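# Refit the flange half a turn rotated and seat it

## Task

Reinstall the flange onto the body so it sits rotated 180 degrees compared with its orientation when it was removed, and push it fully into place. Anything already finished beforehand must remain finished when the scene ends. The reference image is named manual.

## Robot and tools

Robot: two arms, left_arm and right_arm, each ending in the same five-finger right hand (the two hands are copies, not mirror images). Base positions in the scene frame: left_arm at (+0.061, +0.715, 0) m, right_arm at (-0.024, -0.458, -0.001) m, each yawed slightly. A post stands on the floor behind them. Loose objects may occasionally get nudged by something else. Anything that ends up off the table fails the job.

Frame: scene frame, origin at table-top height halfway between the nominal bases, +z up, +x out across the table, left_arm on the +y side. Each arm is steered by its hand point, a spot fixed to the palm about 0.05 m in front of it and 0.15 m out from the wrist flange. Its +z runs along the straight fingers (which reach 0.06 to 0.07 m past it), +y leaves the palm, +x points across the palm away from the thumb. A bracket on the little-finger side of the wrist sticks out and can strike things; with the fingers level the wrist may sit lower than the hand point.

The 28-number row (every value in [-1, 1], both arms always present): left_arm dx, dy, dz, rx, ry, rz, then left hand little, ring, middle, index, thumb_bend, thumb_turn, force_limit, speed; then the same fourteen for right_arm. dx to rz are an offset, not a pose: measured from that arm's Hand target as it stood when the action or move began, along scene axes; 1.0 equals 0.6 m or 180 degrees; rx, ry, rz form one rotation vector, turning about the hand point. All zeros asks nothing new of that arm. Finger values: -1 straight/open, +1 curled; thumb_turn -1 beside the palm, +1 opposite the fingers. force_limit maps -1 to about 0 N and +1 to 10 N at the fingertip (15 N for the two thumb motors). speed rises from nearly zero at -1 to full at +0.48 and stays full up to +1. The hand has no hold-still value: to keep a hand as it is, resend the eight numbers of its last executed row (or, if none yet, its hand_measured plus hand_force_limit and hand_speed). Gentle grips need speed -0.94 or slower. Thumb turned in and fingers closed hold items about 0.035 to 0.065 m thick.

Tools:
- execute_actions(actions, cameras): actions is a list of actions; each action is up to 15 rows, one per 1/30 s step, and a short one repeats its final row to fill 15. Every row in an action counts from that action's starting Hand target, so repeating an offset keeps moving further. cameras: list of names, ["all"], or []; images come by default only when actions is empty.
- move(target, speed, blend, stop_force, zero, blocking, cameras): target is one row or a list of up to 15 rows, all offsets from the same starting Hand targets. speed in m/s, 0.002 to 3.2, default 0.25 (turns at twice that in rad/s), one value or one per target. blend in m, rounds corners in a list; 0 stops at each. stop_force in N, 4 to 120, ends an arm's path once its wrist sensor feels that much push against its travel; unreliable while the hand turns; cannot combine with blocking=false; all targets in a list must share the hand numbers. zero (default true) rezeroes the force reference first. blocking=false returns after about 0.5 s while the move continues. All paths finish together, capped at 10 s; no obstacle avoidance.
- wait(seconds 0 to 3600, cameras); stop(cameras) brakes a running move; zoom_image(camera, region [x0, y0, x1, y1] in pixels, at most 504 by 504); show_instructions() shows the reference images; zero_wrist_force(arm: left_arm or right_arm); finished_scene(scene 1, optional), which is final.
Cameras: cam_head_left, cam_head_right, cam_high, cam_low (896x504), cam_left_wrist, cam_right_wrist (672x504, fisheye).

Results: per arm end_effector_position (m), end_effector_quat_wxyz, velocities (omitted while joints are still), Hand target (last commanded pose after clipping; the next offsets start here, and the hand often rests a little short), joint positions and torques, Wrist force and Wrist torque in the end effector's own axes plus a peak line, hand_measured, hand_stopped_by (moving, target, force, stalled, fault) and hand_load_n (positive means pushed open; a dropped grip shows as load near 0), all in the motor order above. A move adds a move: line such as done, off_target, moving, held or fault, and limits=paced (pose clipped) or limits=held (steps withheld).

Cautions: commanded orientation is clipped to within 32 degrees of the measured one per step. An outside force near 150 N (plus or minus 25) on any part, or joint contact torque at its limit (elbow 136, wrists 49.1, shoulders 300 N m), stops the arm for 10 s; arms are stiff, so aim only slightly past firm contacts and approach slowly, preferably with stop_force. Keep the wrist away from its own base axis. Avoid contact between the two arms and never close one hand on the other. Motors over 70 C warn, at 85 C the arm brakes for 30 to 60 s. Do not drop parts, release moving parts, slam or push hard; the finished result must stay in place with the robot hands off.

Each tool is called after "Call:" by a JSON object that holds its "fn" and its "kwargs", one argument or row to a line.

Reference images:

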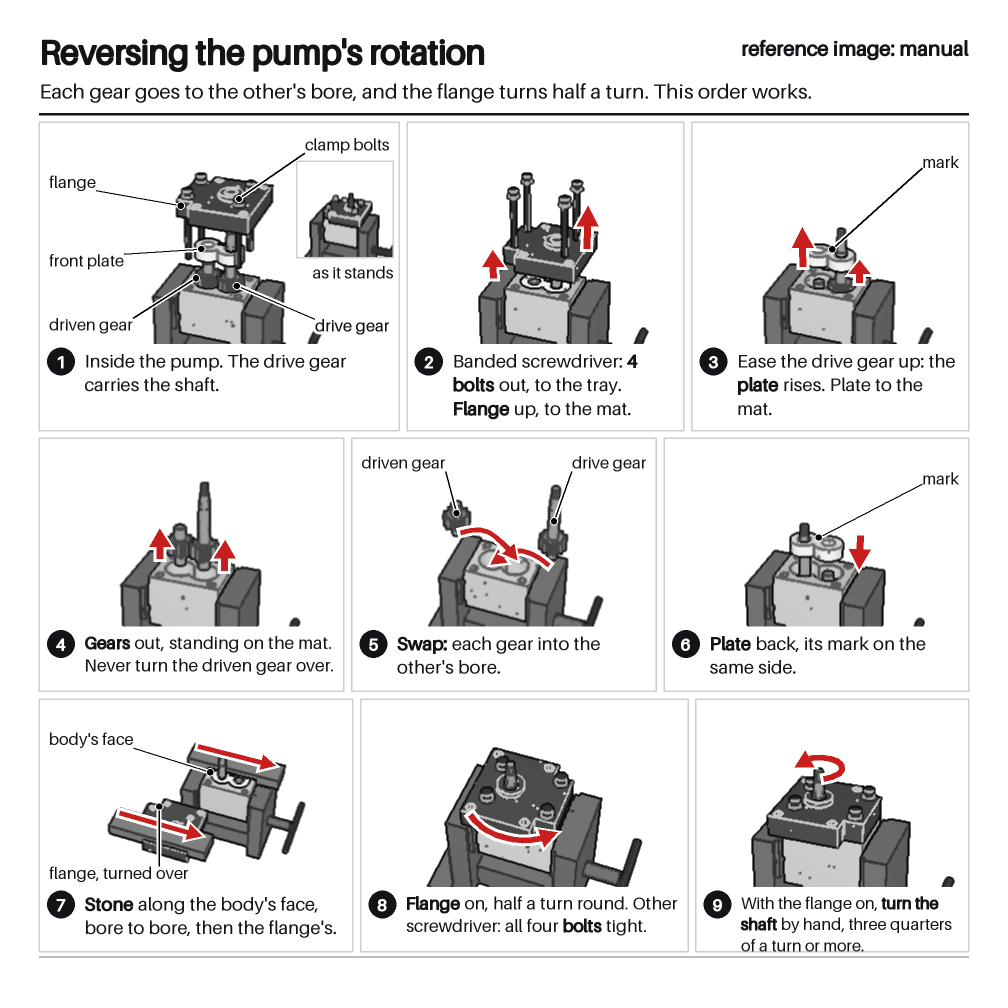

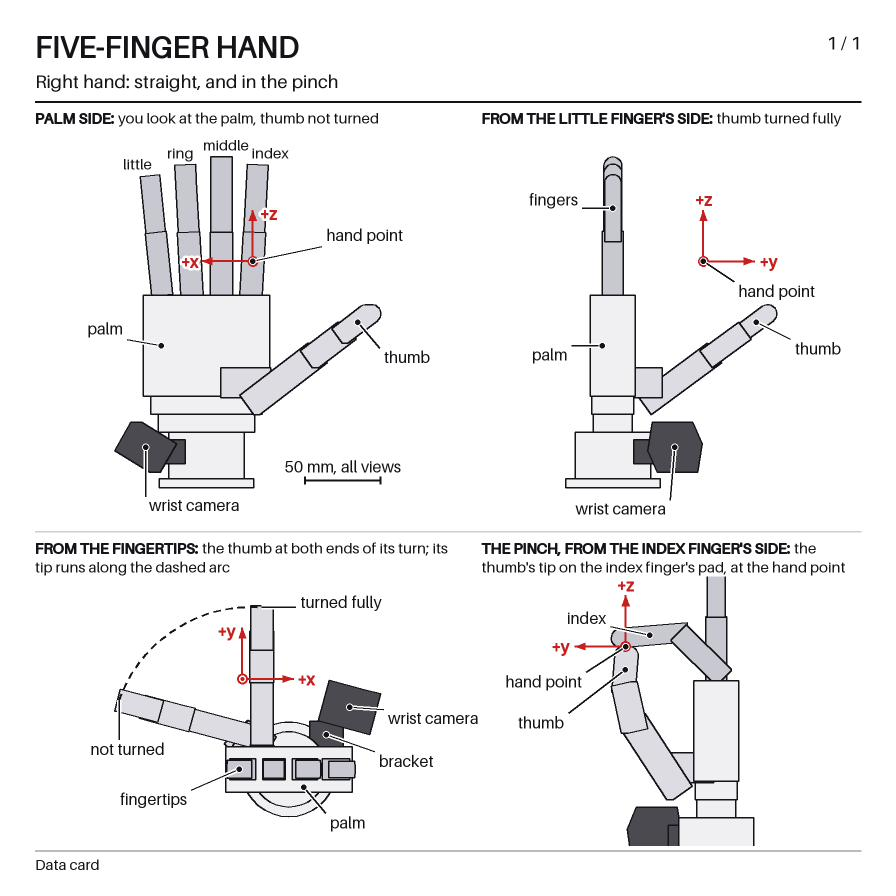

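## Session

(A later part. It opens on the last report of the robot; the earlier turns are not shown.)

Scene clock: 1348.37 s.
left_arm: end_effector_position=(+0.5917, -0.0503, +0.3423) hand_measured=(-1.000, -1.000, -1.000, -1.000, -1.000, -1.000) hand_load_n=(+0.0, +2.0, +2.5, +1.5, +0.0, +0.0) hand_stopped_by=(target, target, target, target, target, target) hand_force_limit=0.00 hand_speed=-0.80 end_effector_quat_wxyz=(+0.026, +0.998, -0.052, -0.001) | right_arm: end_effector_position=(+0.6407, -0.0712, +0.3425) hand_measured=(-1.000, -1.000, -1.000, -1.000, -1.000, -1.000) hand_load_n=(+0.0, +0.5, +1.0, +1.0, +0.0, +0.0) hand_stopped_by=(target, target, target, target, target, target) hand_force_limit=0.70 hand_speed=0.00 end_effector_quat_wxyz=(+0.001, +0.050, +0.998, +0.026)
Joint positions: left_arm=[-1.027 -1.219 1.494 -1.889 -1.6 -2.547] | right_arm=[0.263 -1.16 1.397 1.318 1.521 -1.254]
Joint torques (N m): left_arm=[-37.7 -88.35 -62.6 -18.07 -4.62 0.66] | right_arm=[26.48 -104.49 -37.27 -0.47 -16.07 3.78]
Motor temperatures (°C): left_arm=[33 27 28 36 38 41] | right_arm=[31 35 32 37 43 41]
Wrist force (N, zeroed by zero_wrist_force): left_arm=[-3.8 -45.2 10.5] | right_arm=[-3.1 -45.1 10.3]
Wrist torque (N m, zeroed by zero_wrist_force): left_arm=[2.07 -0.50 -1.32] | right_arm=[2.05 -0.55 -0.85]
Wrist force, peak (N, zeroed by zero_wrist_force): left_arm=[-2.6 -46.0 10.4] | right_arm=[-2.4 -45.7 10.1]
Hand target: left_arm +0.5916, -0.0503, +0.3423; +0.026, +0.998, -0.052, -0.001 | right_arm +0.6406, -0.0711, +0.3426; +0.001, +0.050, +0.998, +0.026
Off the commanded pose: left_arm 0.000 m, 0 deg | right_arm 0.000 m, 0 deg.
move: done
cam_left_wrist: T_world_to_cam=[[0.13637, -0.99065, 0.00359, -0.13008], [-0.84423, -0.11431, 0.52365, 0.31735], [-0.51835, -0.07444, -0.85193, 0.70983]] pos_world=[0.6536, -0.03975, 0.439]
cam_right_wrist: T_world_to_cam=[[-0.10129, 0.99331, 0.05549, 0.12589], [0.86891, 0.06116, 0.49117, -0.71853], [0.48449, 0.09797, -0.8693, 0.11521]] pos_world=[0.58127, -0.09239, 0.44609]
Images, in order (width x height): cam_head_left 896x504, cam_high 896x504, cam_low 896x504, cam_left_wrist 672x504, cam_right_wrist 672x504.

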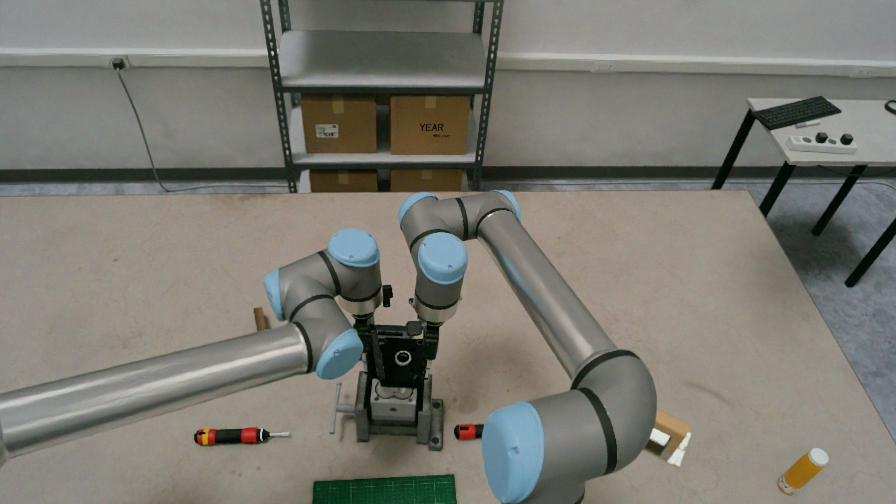

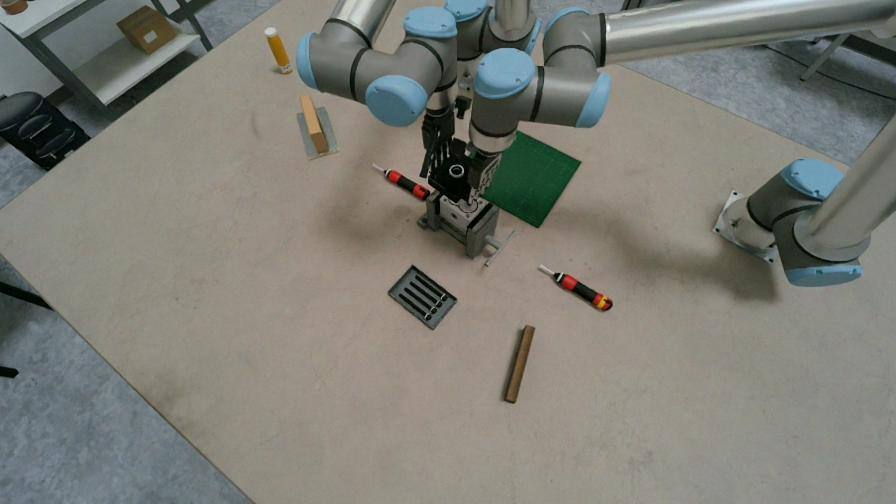

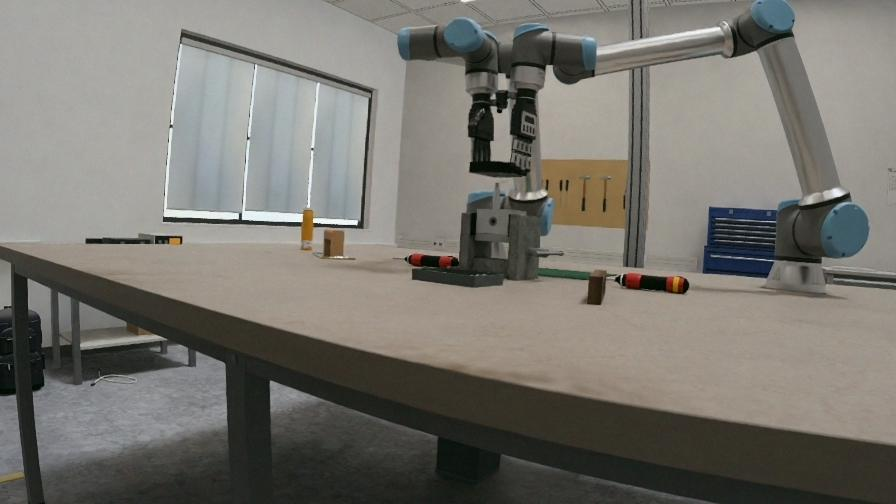

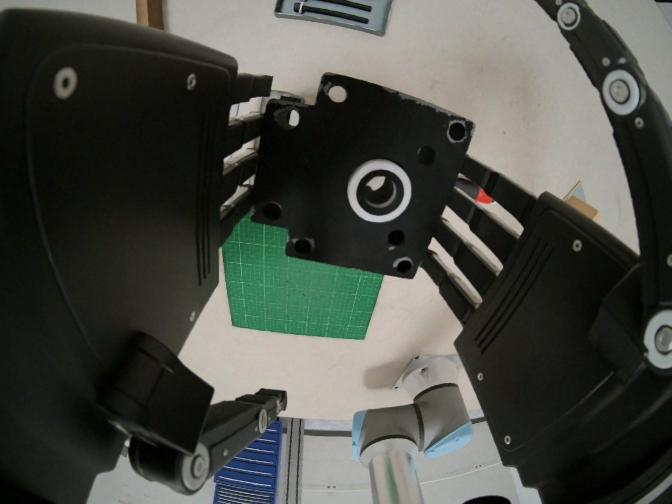

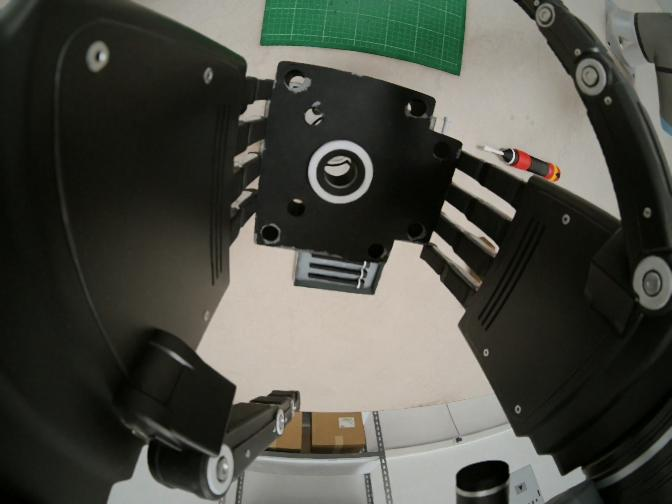

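Call:
{"fn": "move", "kwargs": {
  "target": [0,0,-0.02,0,0,0,-1,-1,-1,-1,-1,-1,0,-0.8,0,0,-0.02,0,0,0,-1,-1,-1,-1,-1,-1,0.7,0],
  "speed": 0.02,
  "cameras": ["cam_high","cam_right_wrist","cam_left_wrist","cam_low","cam_head_left","cam_head_right"]
}}

Call:
{"fn": "zoom_image", "kwargs": {
  "camera": "cam_right_wrist",
  "region": [300, 130, 380, 210]
}}

Call:
{"fn": "zoom_image", "kwargs": {
  "camera": "cam_left_wrist",
  "region": [340, 150, 420, 230]
}}

Call:
{"fn": "zoom_image", "kwargs": {
  "camera": "cam_head_right",
  "region": [330, 320, 470, 460]
}}

Call:
{"fn": "zoom_image", "kwargs": {
  "camera": "cam_low",
  "region": [450, 140, 550, 240]
}}

Scene clock: 1394.27 s.
left_arm: end_effector_position=(+0.5916, -0.0503, +0.3301) hand_measured=(-1.000, -1.000, -1.000, -1.000, -1.000, -1.000) hand_load_n=(+0.0, +2.0, +2.5, +1.0, +0.0, +0.0) hand_stopped_by=(target, target, target, target, target, target) hand_force_limit=0.00 hand_speed=-0.80 end_effector_quat_wxyz=(+0.026, +0.998, -0.052, -0.001) | right_arm: end_effector_position=(+0.6407, -0.0711, +0.3304) hand_measured=(-1.000, -1.000, -1.000, -1.000, -1.000, -1.000) hand_load_n=(+0.0, +0.5, +1.0, +1.0, +0.0, +0.0) hand_stopped_by=(target, target, target, target, target, target) hand_force_limit=0.70 hand_speed=0.00 end_effector_quat_wxyz=(+0.001, +0.050, +0.998, +0.026)
Joint positions: left_arm=[-1.027 -1.214 1.509 -1.91 -1.6 -2.547] | right_arm=[0.263 -1.156 1.412 1.298 1.521 -1.254]
Joint torques (N m): left_arm=[-36.75 -85.36 -73.91 -16.76 -8.83 1.35] | right_arm=[43.2 -87.5 -52.34 3.97 -11.97 3.91]
Wrist force (N, zeroed by zero_wrist_force): left_arm=[-2.8 -43.9 10.7] | right_arm=[-2.7 -43.3 10.6]
Wrist torque (N m, zeroed by zero_wrist_force): left_arm=[1.91 -0.45 -1.27] | right_arm=[1.96 -0.44 -0.89]
Wrist force, peak (N, zeroed by zero_wrist_force): left_arm=[-3.7 -45.1 9.8] | right_arm=[-3.5 -45.1 10.2]
Hand target: left_arm +0.5916, -0.0503, +0.3303; +0.026, +0.998, -0.052, -0.001 | right_arm +0.6406, -0.0711, +0.3306; +0.001, +0.050, +0.998, +0.026
Off the commanded pose: left_arm 0.000 m, 0 deg | right_arm 0.000 m, 0 deg.
move: done
cam_left_wrist: T_world_to_cam=[[0.13615, -0.99068, 0.00361, -0.12999], [-0.84426, -0.11412, 0.52364, 0.32368], [-0.51835, -0.07434, -0.85193, 0.69938]] pos_world=[0.65349, -0.03985, 0.4268]
cam_right_wrist: T_world_to_cam=[[-0.10099, 0.99334, 0.05553, 0.12637], [0.86884, 0.06087, 0.49134, -0.71255], [0.48469, 0.09787, -0.8692, 0.10458]] pos_world=[0.58117, -0.09239, 0.43399]

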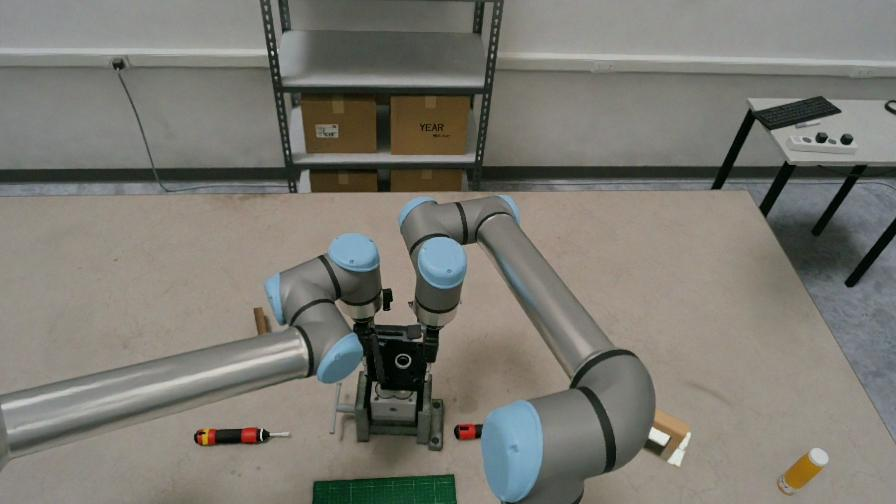

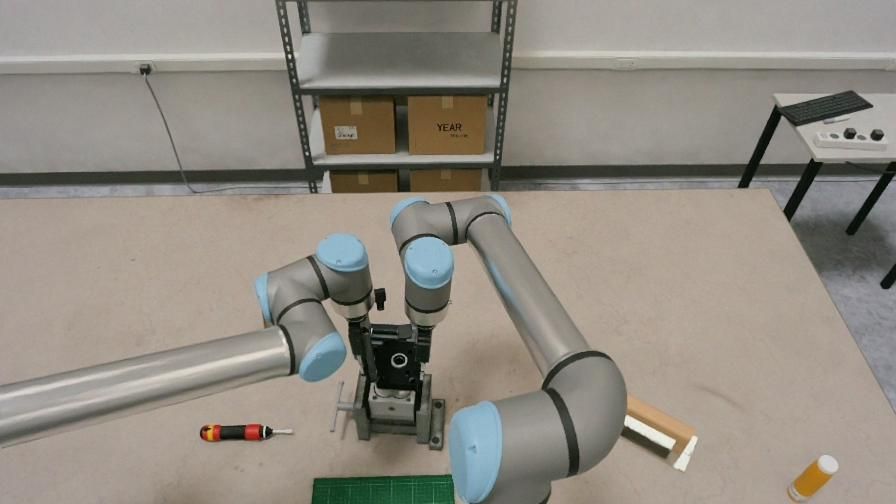

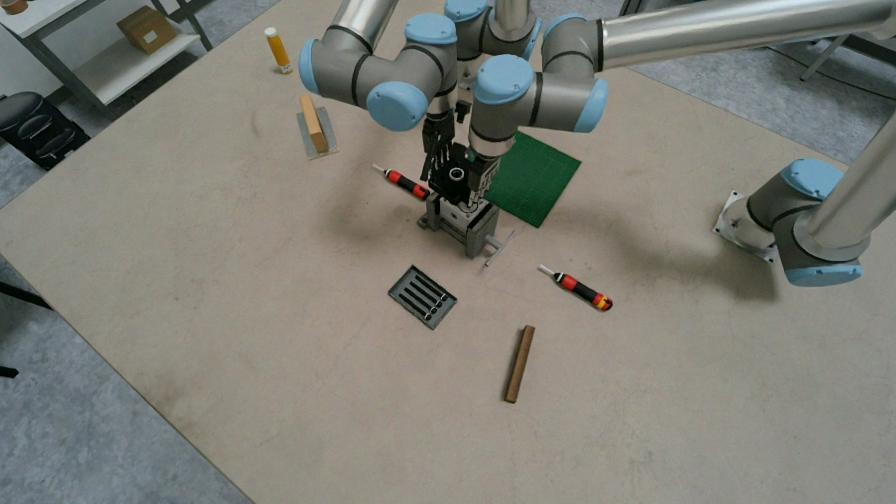

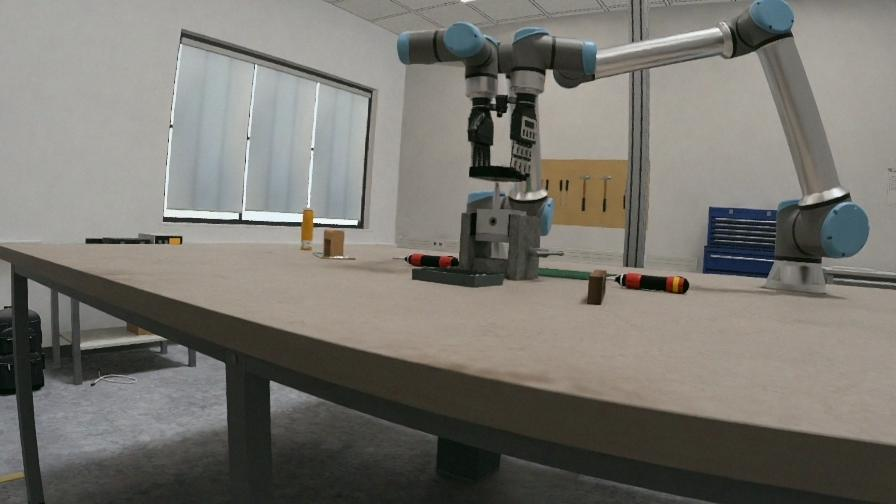

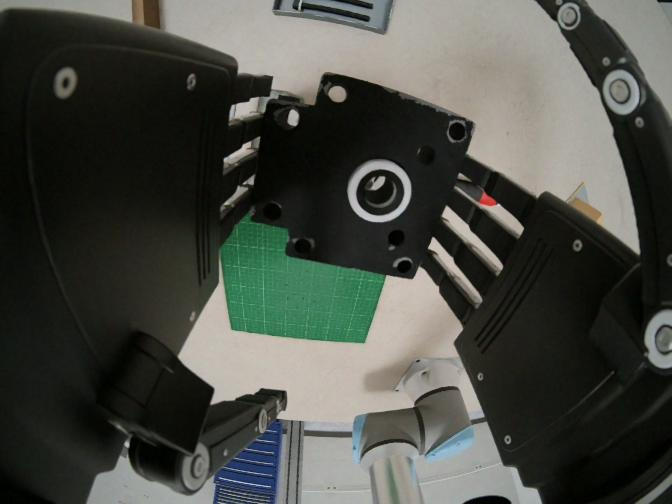

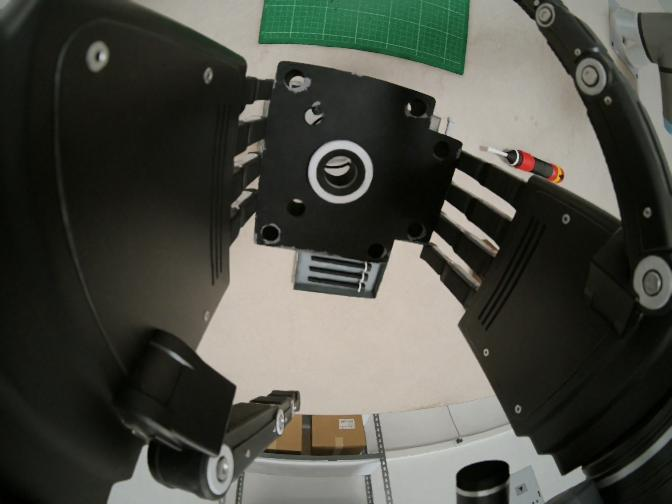

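Scaled by 6.300 from the camera's image (finer frame: 960x720).

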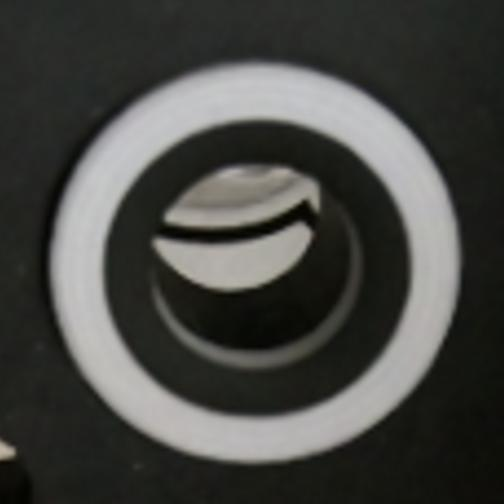

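Scaled by 6.300 from the camera's image (finer frame: 960x720).

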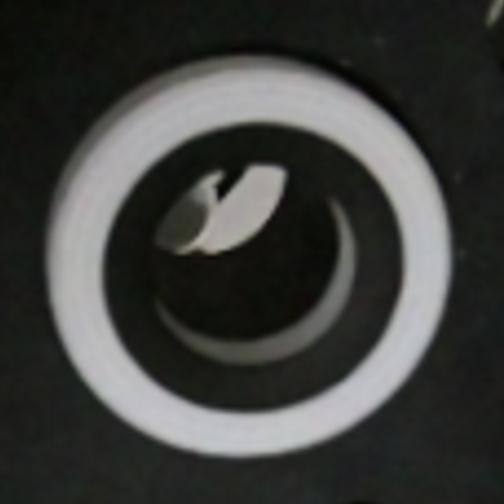

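Scaled by 3.600.

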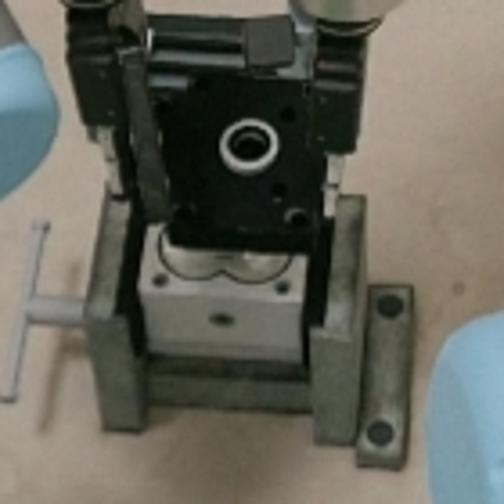

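Scaled by 5.040.

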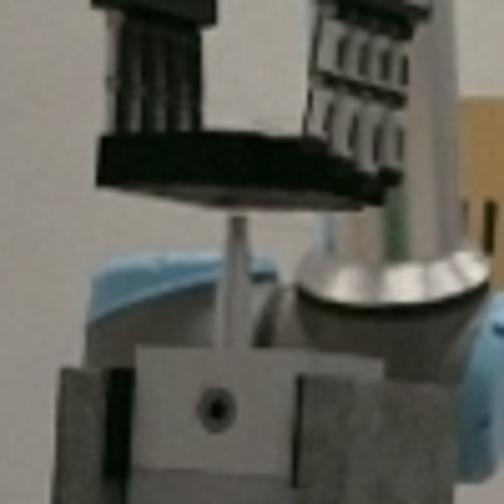

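Call:
{"fn": "move", "kwargs": {
  "target": [-0.0133,0,0,0,0,0,-1,-1,-1,-1,-1,-1,0,-0.8,-0.0133,0,0,0,0,0,-1,-1,-1,-1,-1,-1,0.7,0],
  "speed": 0.01,
  "cameras": ["cam_high","cam_right_wrist","cam_left_wrist"]
}}

Call:
{"fn": "zoom_image", "kwargs": {
  "camera": "cam_right_wrist",
  "region": [300, 130, 380, 210]
}}

Call:
{"fn": "zoom_image", "kwargs": {
  "camera": "cam_left_wrist",
  "region": [340, 150, 420, 230]
}}

Scene clock: 1415.50 s.
left_arm: end_effector_position=(+0.5835, -0.0503, +0.3303) hand_measured=(-1.000, -1.000, -1.000, -1.000, -1.000, -1.000) hand_load_n=(+0.0, +2.0, +2.5, +1.0, +0.0, +0.0) hand_stopped_by=(target, target, target, target, target, target) hand_force_limit=0.00 hand_speed=-0.80 end_effector_quat_wxyz=(+0.026, +0.998, -0.052, -0.001) | right_arm: end_effector_position=(+0.6326, -0.0711, +0.3306) hand_measured=(-1.000, -1.000, -1.000, -1.000, -1.000, -1.000) hand_load_n=(+0.0, +0.5, +1.0, +0.5, +0.0, +0.0) hand_stopped_by=(target, target, target, target, target, target) hand_force_limit=0.70 hand_speed=0.00 end_effector_quat_wxyz=(+0.001, +0.050, +0.998, +0.026)
Joint positions: left_arm=[-1.035 -1.222 1.52 -1.913 -1.6 -2.555] | right_arm=[0.266 -1.168 1.429 1.293 1.521 -1.251]
Joint torques (N m): left_arm=[-24.65 -77.07 -67.98 -21.4 -3.64 -1.43] | right_arm=[39.16 -84.35 -48.74 -0.68 -11.52 3.28]
Wrist force (N, zeroed by zero_wrist_force): left_arm=[-2.7 -43.6 10.7] | right_arm=[-2.6 -43.5 9.9]
Wrist torque (N m, zeroed by zero_wrist_force): left_arm=[2.00 -0.44 -1.28] | right_arm=[2.03 -0.40 -0.95]
Wrist force, peak (N, zeroed by zero_wrist_force): left_arm=[-2.6 -44.5 10.3] | right_arm=[-2.1 -44.0 10.5]
Hand target: left_arm +0.5836, -0.0503, +0.3303; +0.026, +0.998, -0.052, -0.001 | right_arm +0.6327, -0.0711, +0.3306; +0.001, +0.050, +0.998, +0.026
Off the commanded pose: left_arm 0.000 m, 0 deg | right_arm 0.000 m, 0 deg.
move: done
cam_left_wrist: T_world_to_cam=[[0.13615, -0.99068, 0.00361, -0.12889], [-0.84426, -0.11412, 0.52364, 0.31674], [-0.51835, -0.07434, -0.85193, 0.69535]] pos_world=[0.64539, -0.03985, 0.427]
cam_right_wrist: T_world_to_cam=[[-0.10099, 0.99334, 0.05553, 0.12554], [0.86884, 0.06087, 0.49134, -0.70561], [0.48469, 0.09787, -0.8692, 0.10868]] pos_world=[0.57307, -0.09239, 0.43419]
Images, in order (width x height): cam_high 896x504, cam_left_wrist 672x504, cam_right_wrist 672x504.

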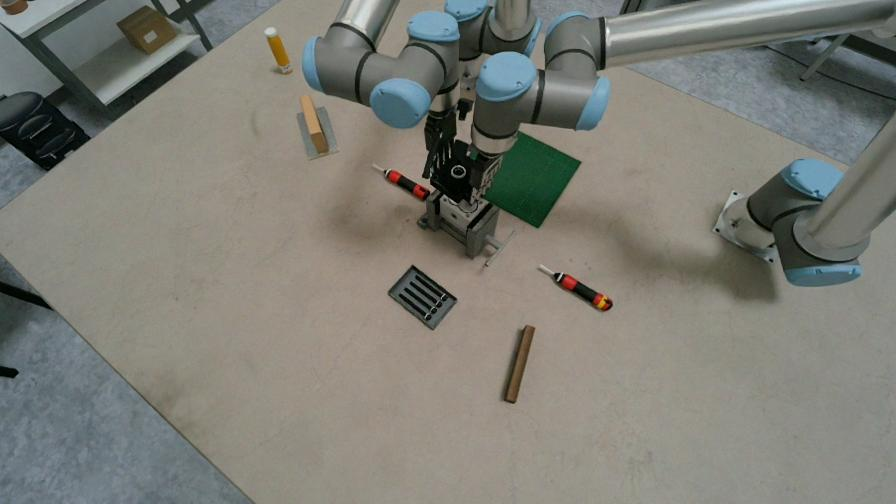

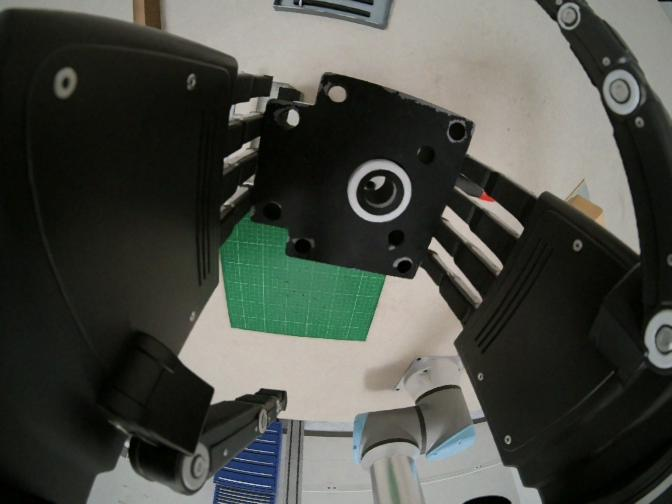

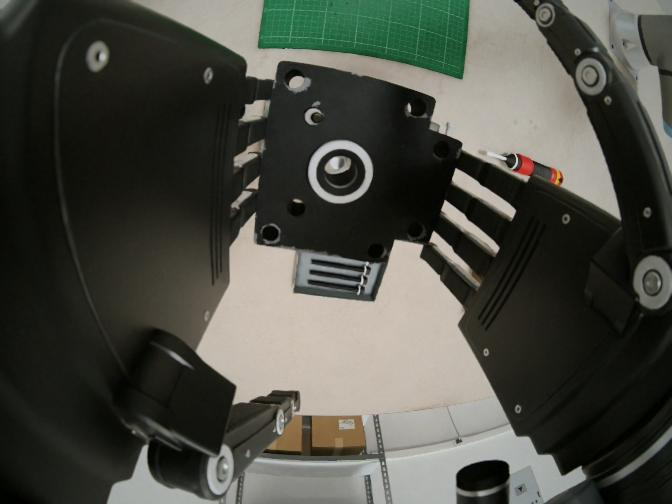

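Scaled by 6.300 from the camera's image (finer frame: 960x720).

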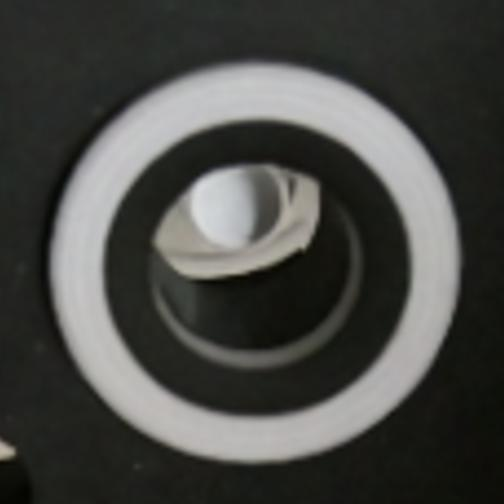

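Scaled by 6.300 from the camera's image (finer frame: 960x720).

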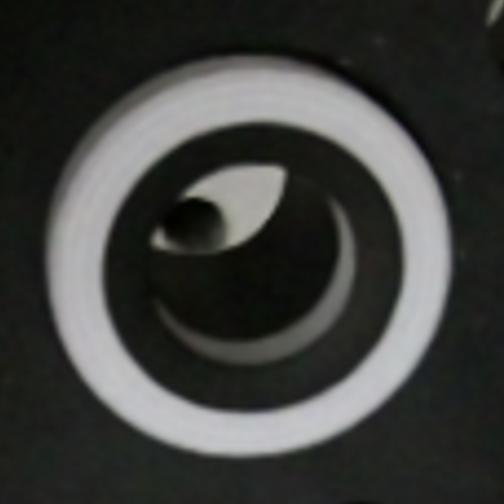

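Call:
{"fn": "move", "kwargs": {
  "target": [0.0025,0.0045,0,0,0,0,-1,-1,-1,-1,-1,-1,0,-0.8,0.0025,0.0045,0,0,0,0,-1,-1,-1,-1,-1,-1,0.7,0],
  "speed": 0.01,
  "cameras": ["cam_right_wrist","cam_left_wrist"]
}}

Call:
{"fn": "zoom_image", "kwargs": {
  "camera": "cam_right_wrist",
  "region": [250, 60, 450, 260]
}}

Call:
{"fn": "zoom_image", "kwargs": {
  "camera": "cam_right_wrist",
  "region": [310, 140, 370, 200]
}}

Call:
{"fn": "zoom_image", "kwargs": {
  "camera": "cam_left_wrist",
  "region": [350, 160, 410, 220]
}}

Scene clock: 1438.20 s.
left_arm: end_effector_position=(+0.5852, -0.0475, +0.3303) hand_measured=(-1.000, -1.000, -1.000, -1.000, -1.000, -1.000) hand_load_n=(+0.0, +2.0, +2.5, +1.0, +0.0, +0.0) hand_stopped_by=(target, target, target, target, target, target) hand_force_limit=0.00 hand_speed=-0.80 end_effector_quat_wxyz=(+0.026, +0.998, -0.052, -0.001) | right_arm: end_effector_position=(+0.6342, -0.0684, +0.3306) hand_measured=(-1.000, -1.000, -1.000, -1.000, -1.000, -1.000) hand_load_n=(+0.0, +0.5, +1.0, +0.5, +0.0, +0.0) hand_stopped_by=(target, target, target, target, target, target) hand_force_limit=0.70 hand_speed=0.00 end_effector_quat_wxyz=(+0.001, +0.050, +0.998, +0.026)
Joint positions: left_arm=[-1.032 -1.224 1.522 -1.913 -1.6 -2.552] | right_arm=[0.269 -1.163 1.422 1.295 1.522 -1.248]
Joint torques (N m): left_arm=[-28.04 -85.61 -65.64 -22.12 -10.29 0.46] | right_arm=[32.47 -90.32 -42.5 3.81 -10.47 2.32]
Wrist force (N, zeroed by zero_wrist_force): left_arm=[-2.8 -44.1 10.2] | right_arm=[-2.7 -43.9 9.8]
Wrist torque (N m, zeroed by zero_wrist_force): left_arm=[2.05 -0.44 -1.46] | right_arm=[2.07 -0.40 -0.97]
Wrist force, peak (N, zeroed by zero_wrist_force): left_arm=[-2.6 -45.1 10.8] | right_arm=[-2.5 -45.2 10.1]
Hand target: left_arm +0.5851, -0.0476, +0.3303; +0.026, +0.998, -0.052, -0.001 | right_arm +0.6342, -0.0684, +0.3306; +0.001, +0.050, +0.998, +0.026
Off the commanded pose: left_arm 0.000 m, 0 deg | right_arm 0.000 m, 0 deg.
move: done
cam_left_wrist: T_world_to_cam=[[0.13609, -0.99069, 0.00353, -0.12627], [-0.84427, -0.11411, 0.52363, 0.3185], [-0.51835, -0.07424, -0.85194, 0.69645]] pos_world=[0.64709, -0.03705, 0.427]
cam_right_wrist: T_world_to_cam=[[-0.10099, 0.99334, 0.05553, 0.12303], [0.86884, 0.06087, 0.49134, -0.70726], [0.48469, 0.09787, -0.8692, 0.10759]] pos_world=[0.57477, -0.08969, 0.43419]
Images, in order (width x height): cam_left_wrist 672x504, cam_right_wrist 672x504.

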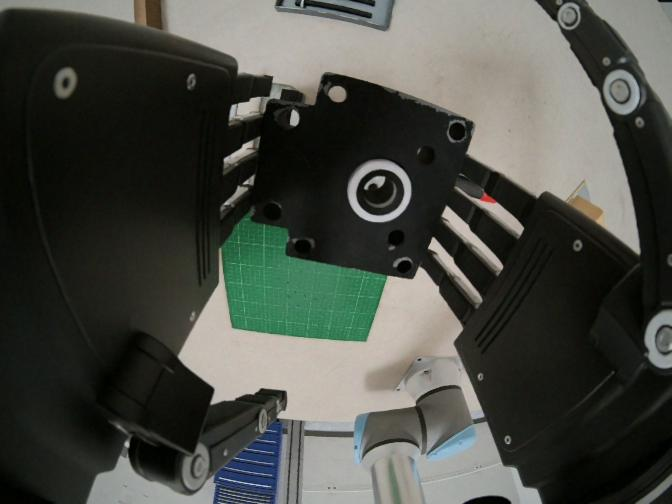

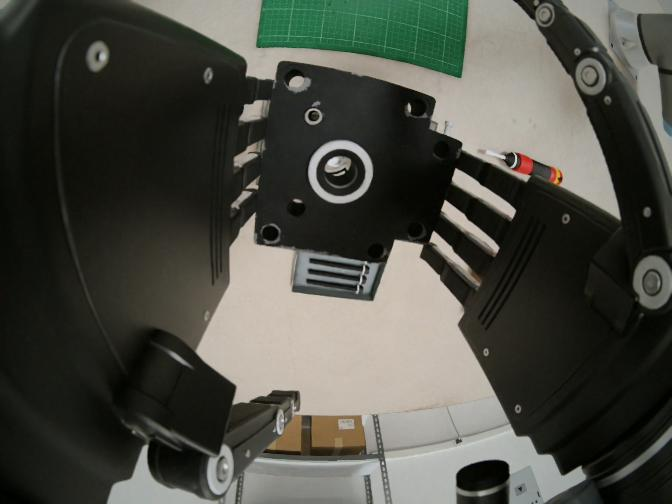

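Scaled by 2.520 from the camera's image (finer frame: 960x720).

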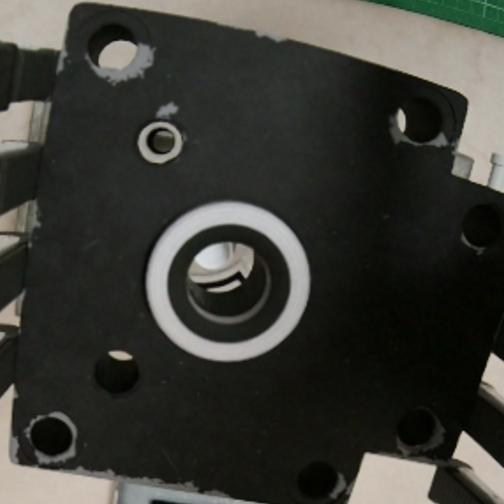

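Scaled by 8.400 from the camera's image (finer frame: 960x720).

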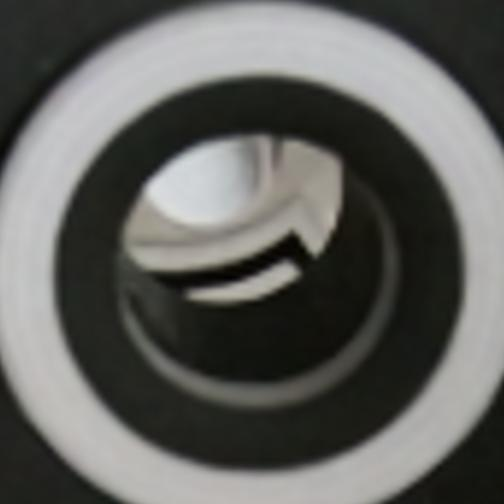

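Scaled by 8.400 from the camera's image (finer frame: 960x720).

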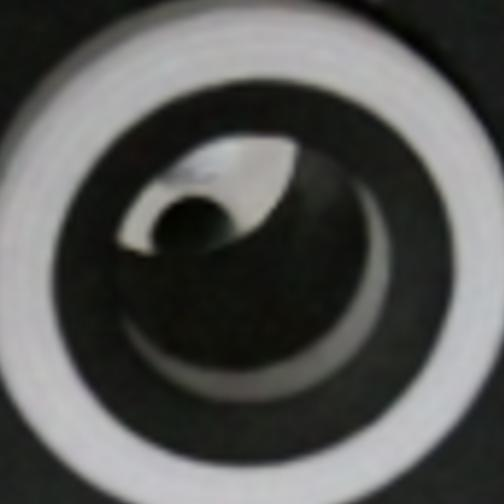

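Call:
{"fn": "zoom_image", "kwargs": {
  "camera": "cam_right_wrist",
  "region": [295, 95, 335, 135]
}}

Scaled by 12.600 from the camera's image (finer frame: 960x720).

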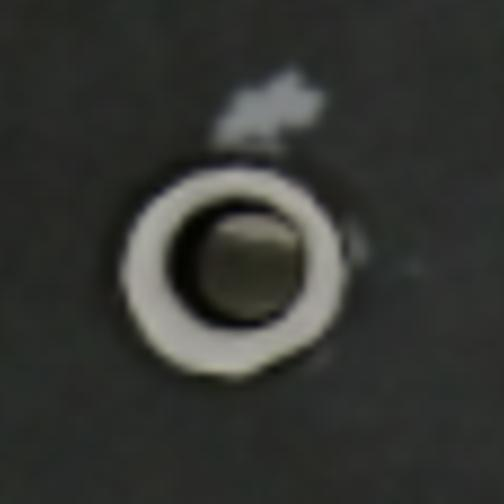

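Call:
{"fn": "move", "kwargs": {
  "target": [0,-0.0008,-0.025,0,0,0,-1,-1,-1,-1,-1,-1,0,-0.8,0,-0.0008,-0.025,0,0,0,-1,-1,-1,-1,-1,-1,0.7,0],
  "speed": 0.01,
  "stop_force": 8,
  "cameras": ["cam_right_wrist","cam_left_wrist","cam_low"]
}}

Call:
{"fn": "zoom_image", "kwargs": {
  "camera": "cam_right_wrist",
  "region": [310, 140, 370, 200]
}}

Call:
{"fn": "zoom_image", "kwargs": {
  "camera": "cam_left_wrist",
  "region": [350, 160, 410, 220]
}}

Call:
{"fn": "zoom_image", "kwargs": {
  "camera": "cam_low",
  "region": [450, 140, 550, 240]
}}

Scene clock: 1509.30 s.
left_arm: end_effector_position=(+0.5851, -0.0481, +0.3153) hand_measured=(-1.000, -1.000, -1.000, -1.000, -1.000, -1.000) hand_load_n=(+0.0, +2.0, +2.5, +1.0, +0.0, +0.0) hand_stopped_by=(target, target, target, target, target, target) hand_force_limit=0.00 hand_speed=-0.80 end_effector_quat_wxyz=(+0.026, +0.998, -0.052, -0.001) | right_arm: end_effector_position=(+0.6342, -0.0689, +0.3155) hand_measured=(-1.000, -1.000, -1.000, -1.000, -1.000, -1.000) hand_load_n=(+0.0, +0.5, +1.0, +0.5, +0.0, +0.0) hand_stopped_by=(target, target, target, target, target, target) hand_force_limit=0.70 hand_speed=0.00 end_effector_quat_wxyz=(+0.001, +0.050, +0.998, +0.026)
Joint positions: left_arm=[-1.032 -1.216 1.539 -1.938 -1.6 -2.553] | right_arm=[0.268 -1.157 1.44 1.271 1.522 -1.248]
Joint torques (N m): left_arm=[-36.9 -84.15 -75.5 -16.23 -7.75 -2.28] | right_arm=[18.95 -87.54 -54.06 4.57 -15.14 -3.48]
Wrist force (N, zeroed by zero_wrist_force): left_arm=[-2.7 -43.2 10.6] | right_arm=[-2.7 -42.4 10.3]
Wrist torque (N m, zeroed by zero_wrist_force): left_arm=[1.91 -0.44 -1.45] | right_arm=[2.04 -0.41 -0.80]
Wrist force, peak (N, zeroed by zero_wrist_force): left_arm=[-3.4 -46.3 9.8] | right_arm=[-3.0 -46.0 10.0]
Hand target: left_arm +0.5851, -0.0481, +0.3153; +0.026, +0.998, -0.052, -0.001 | right_arm +0.6342, -0.0689, +0.3156; +0.001, +0.050, +0.998, +0.026
Off the commanded pose: left_arm 0.000 m, 0 deg | right_arm 0.000 m, 0 deg.
move: done
cam_left_wrist: T_world_to_cam=[[0.13614, -0.99068, 0.00359, -0.12676], [-0.84422, -0.11411, 0.52371, 0.3262], [-0.51842, -0.07433, -0.85189, 0.68352]] pos_world=[0.64699, -0.03755, 0.4119]
cam_right_wrist: T_world_to_cam=[[-0.10099, 0.99334, 0.05553, 0.12435], [0.86884, 0.06087, 0.49134, -0.69972], [0.48469, 0.09787, -0.8692, 0.09456]] pos_world=[0.57467, -0.09019, 0.41909]
Images, in order (width x height): cam_low 896x504, cam_left_wrist 672x504, cam_right_wrist 672x504.

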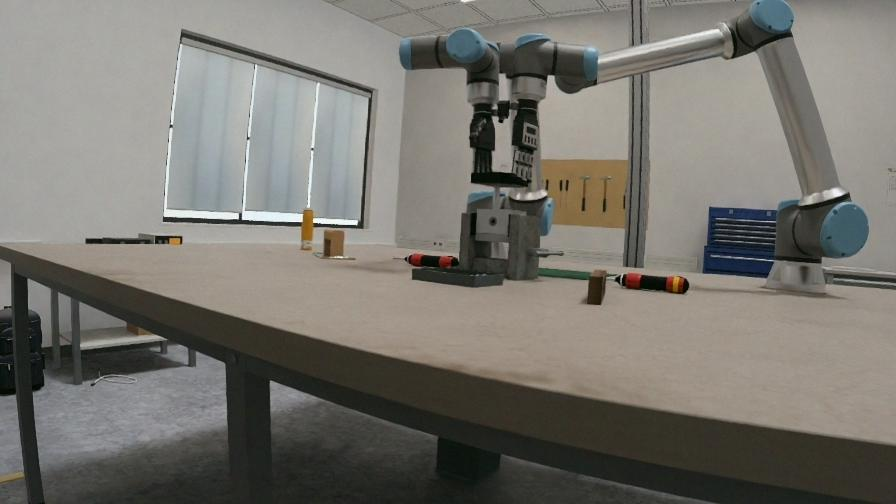

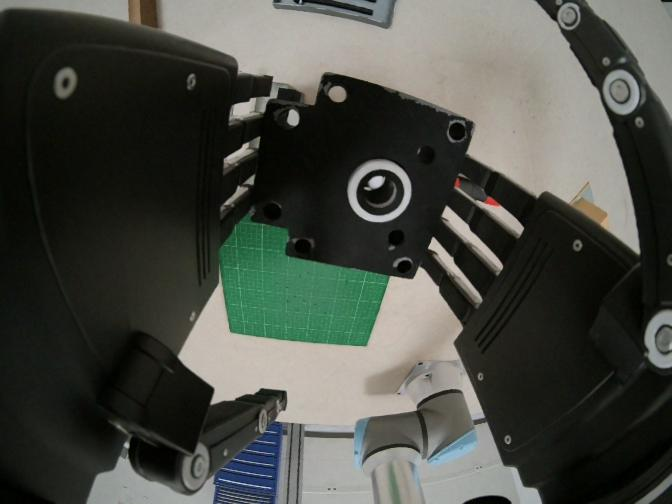

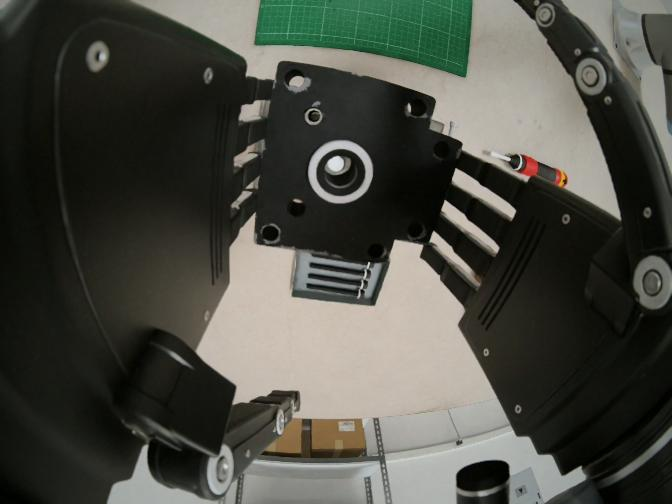

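Scaled by 8.400 from the camera's image (finer frame: 960x720).

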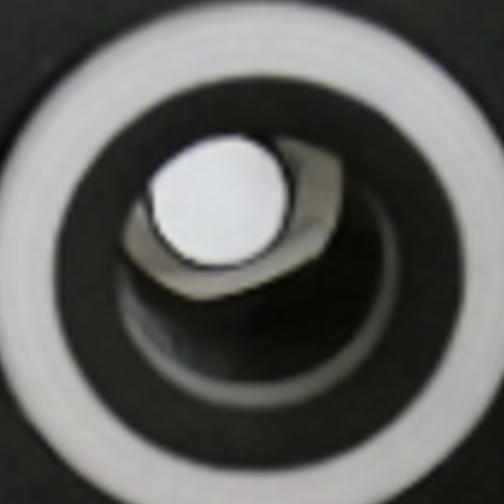

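Scaled by 8.400 from the camera's image (finer frame: 960x720).

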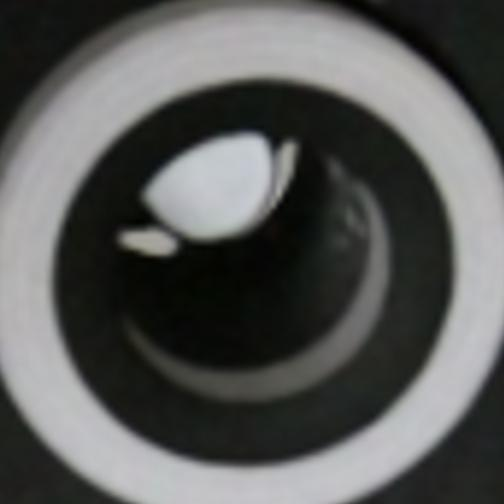

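Scaled by 5.040.

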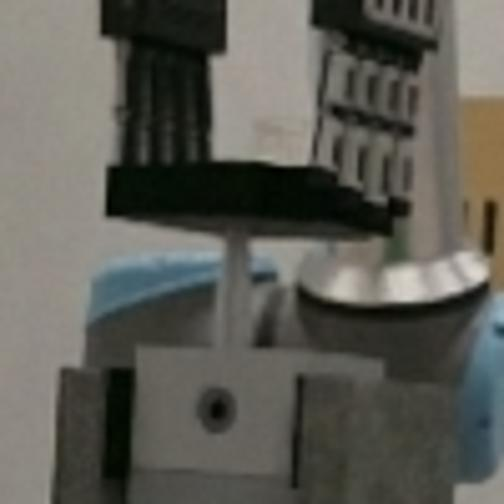

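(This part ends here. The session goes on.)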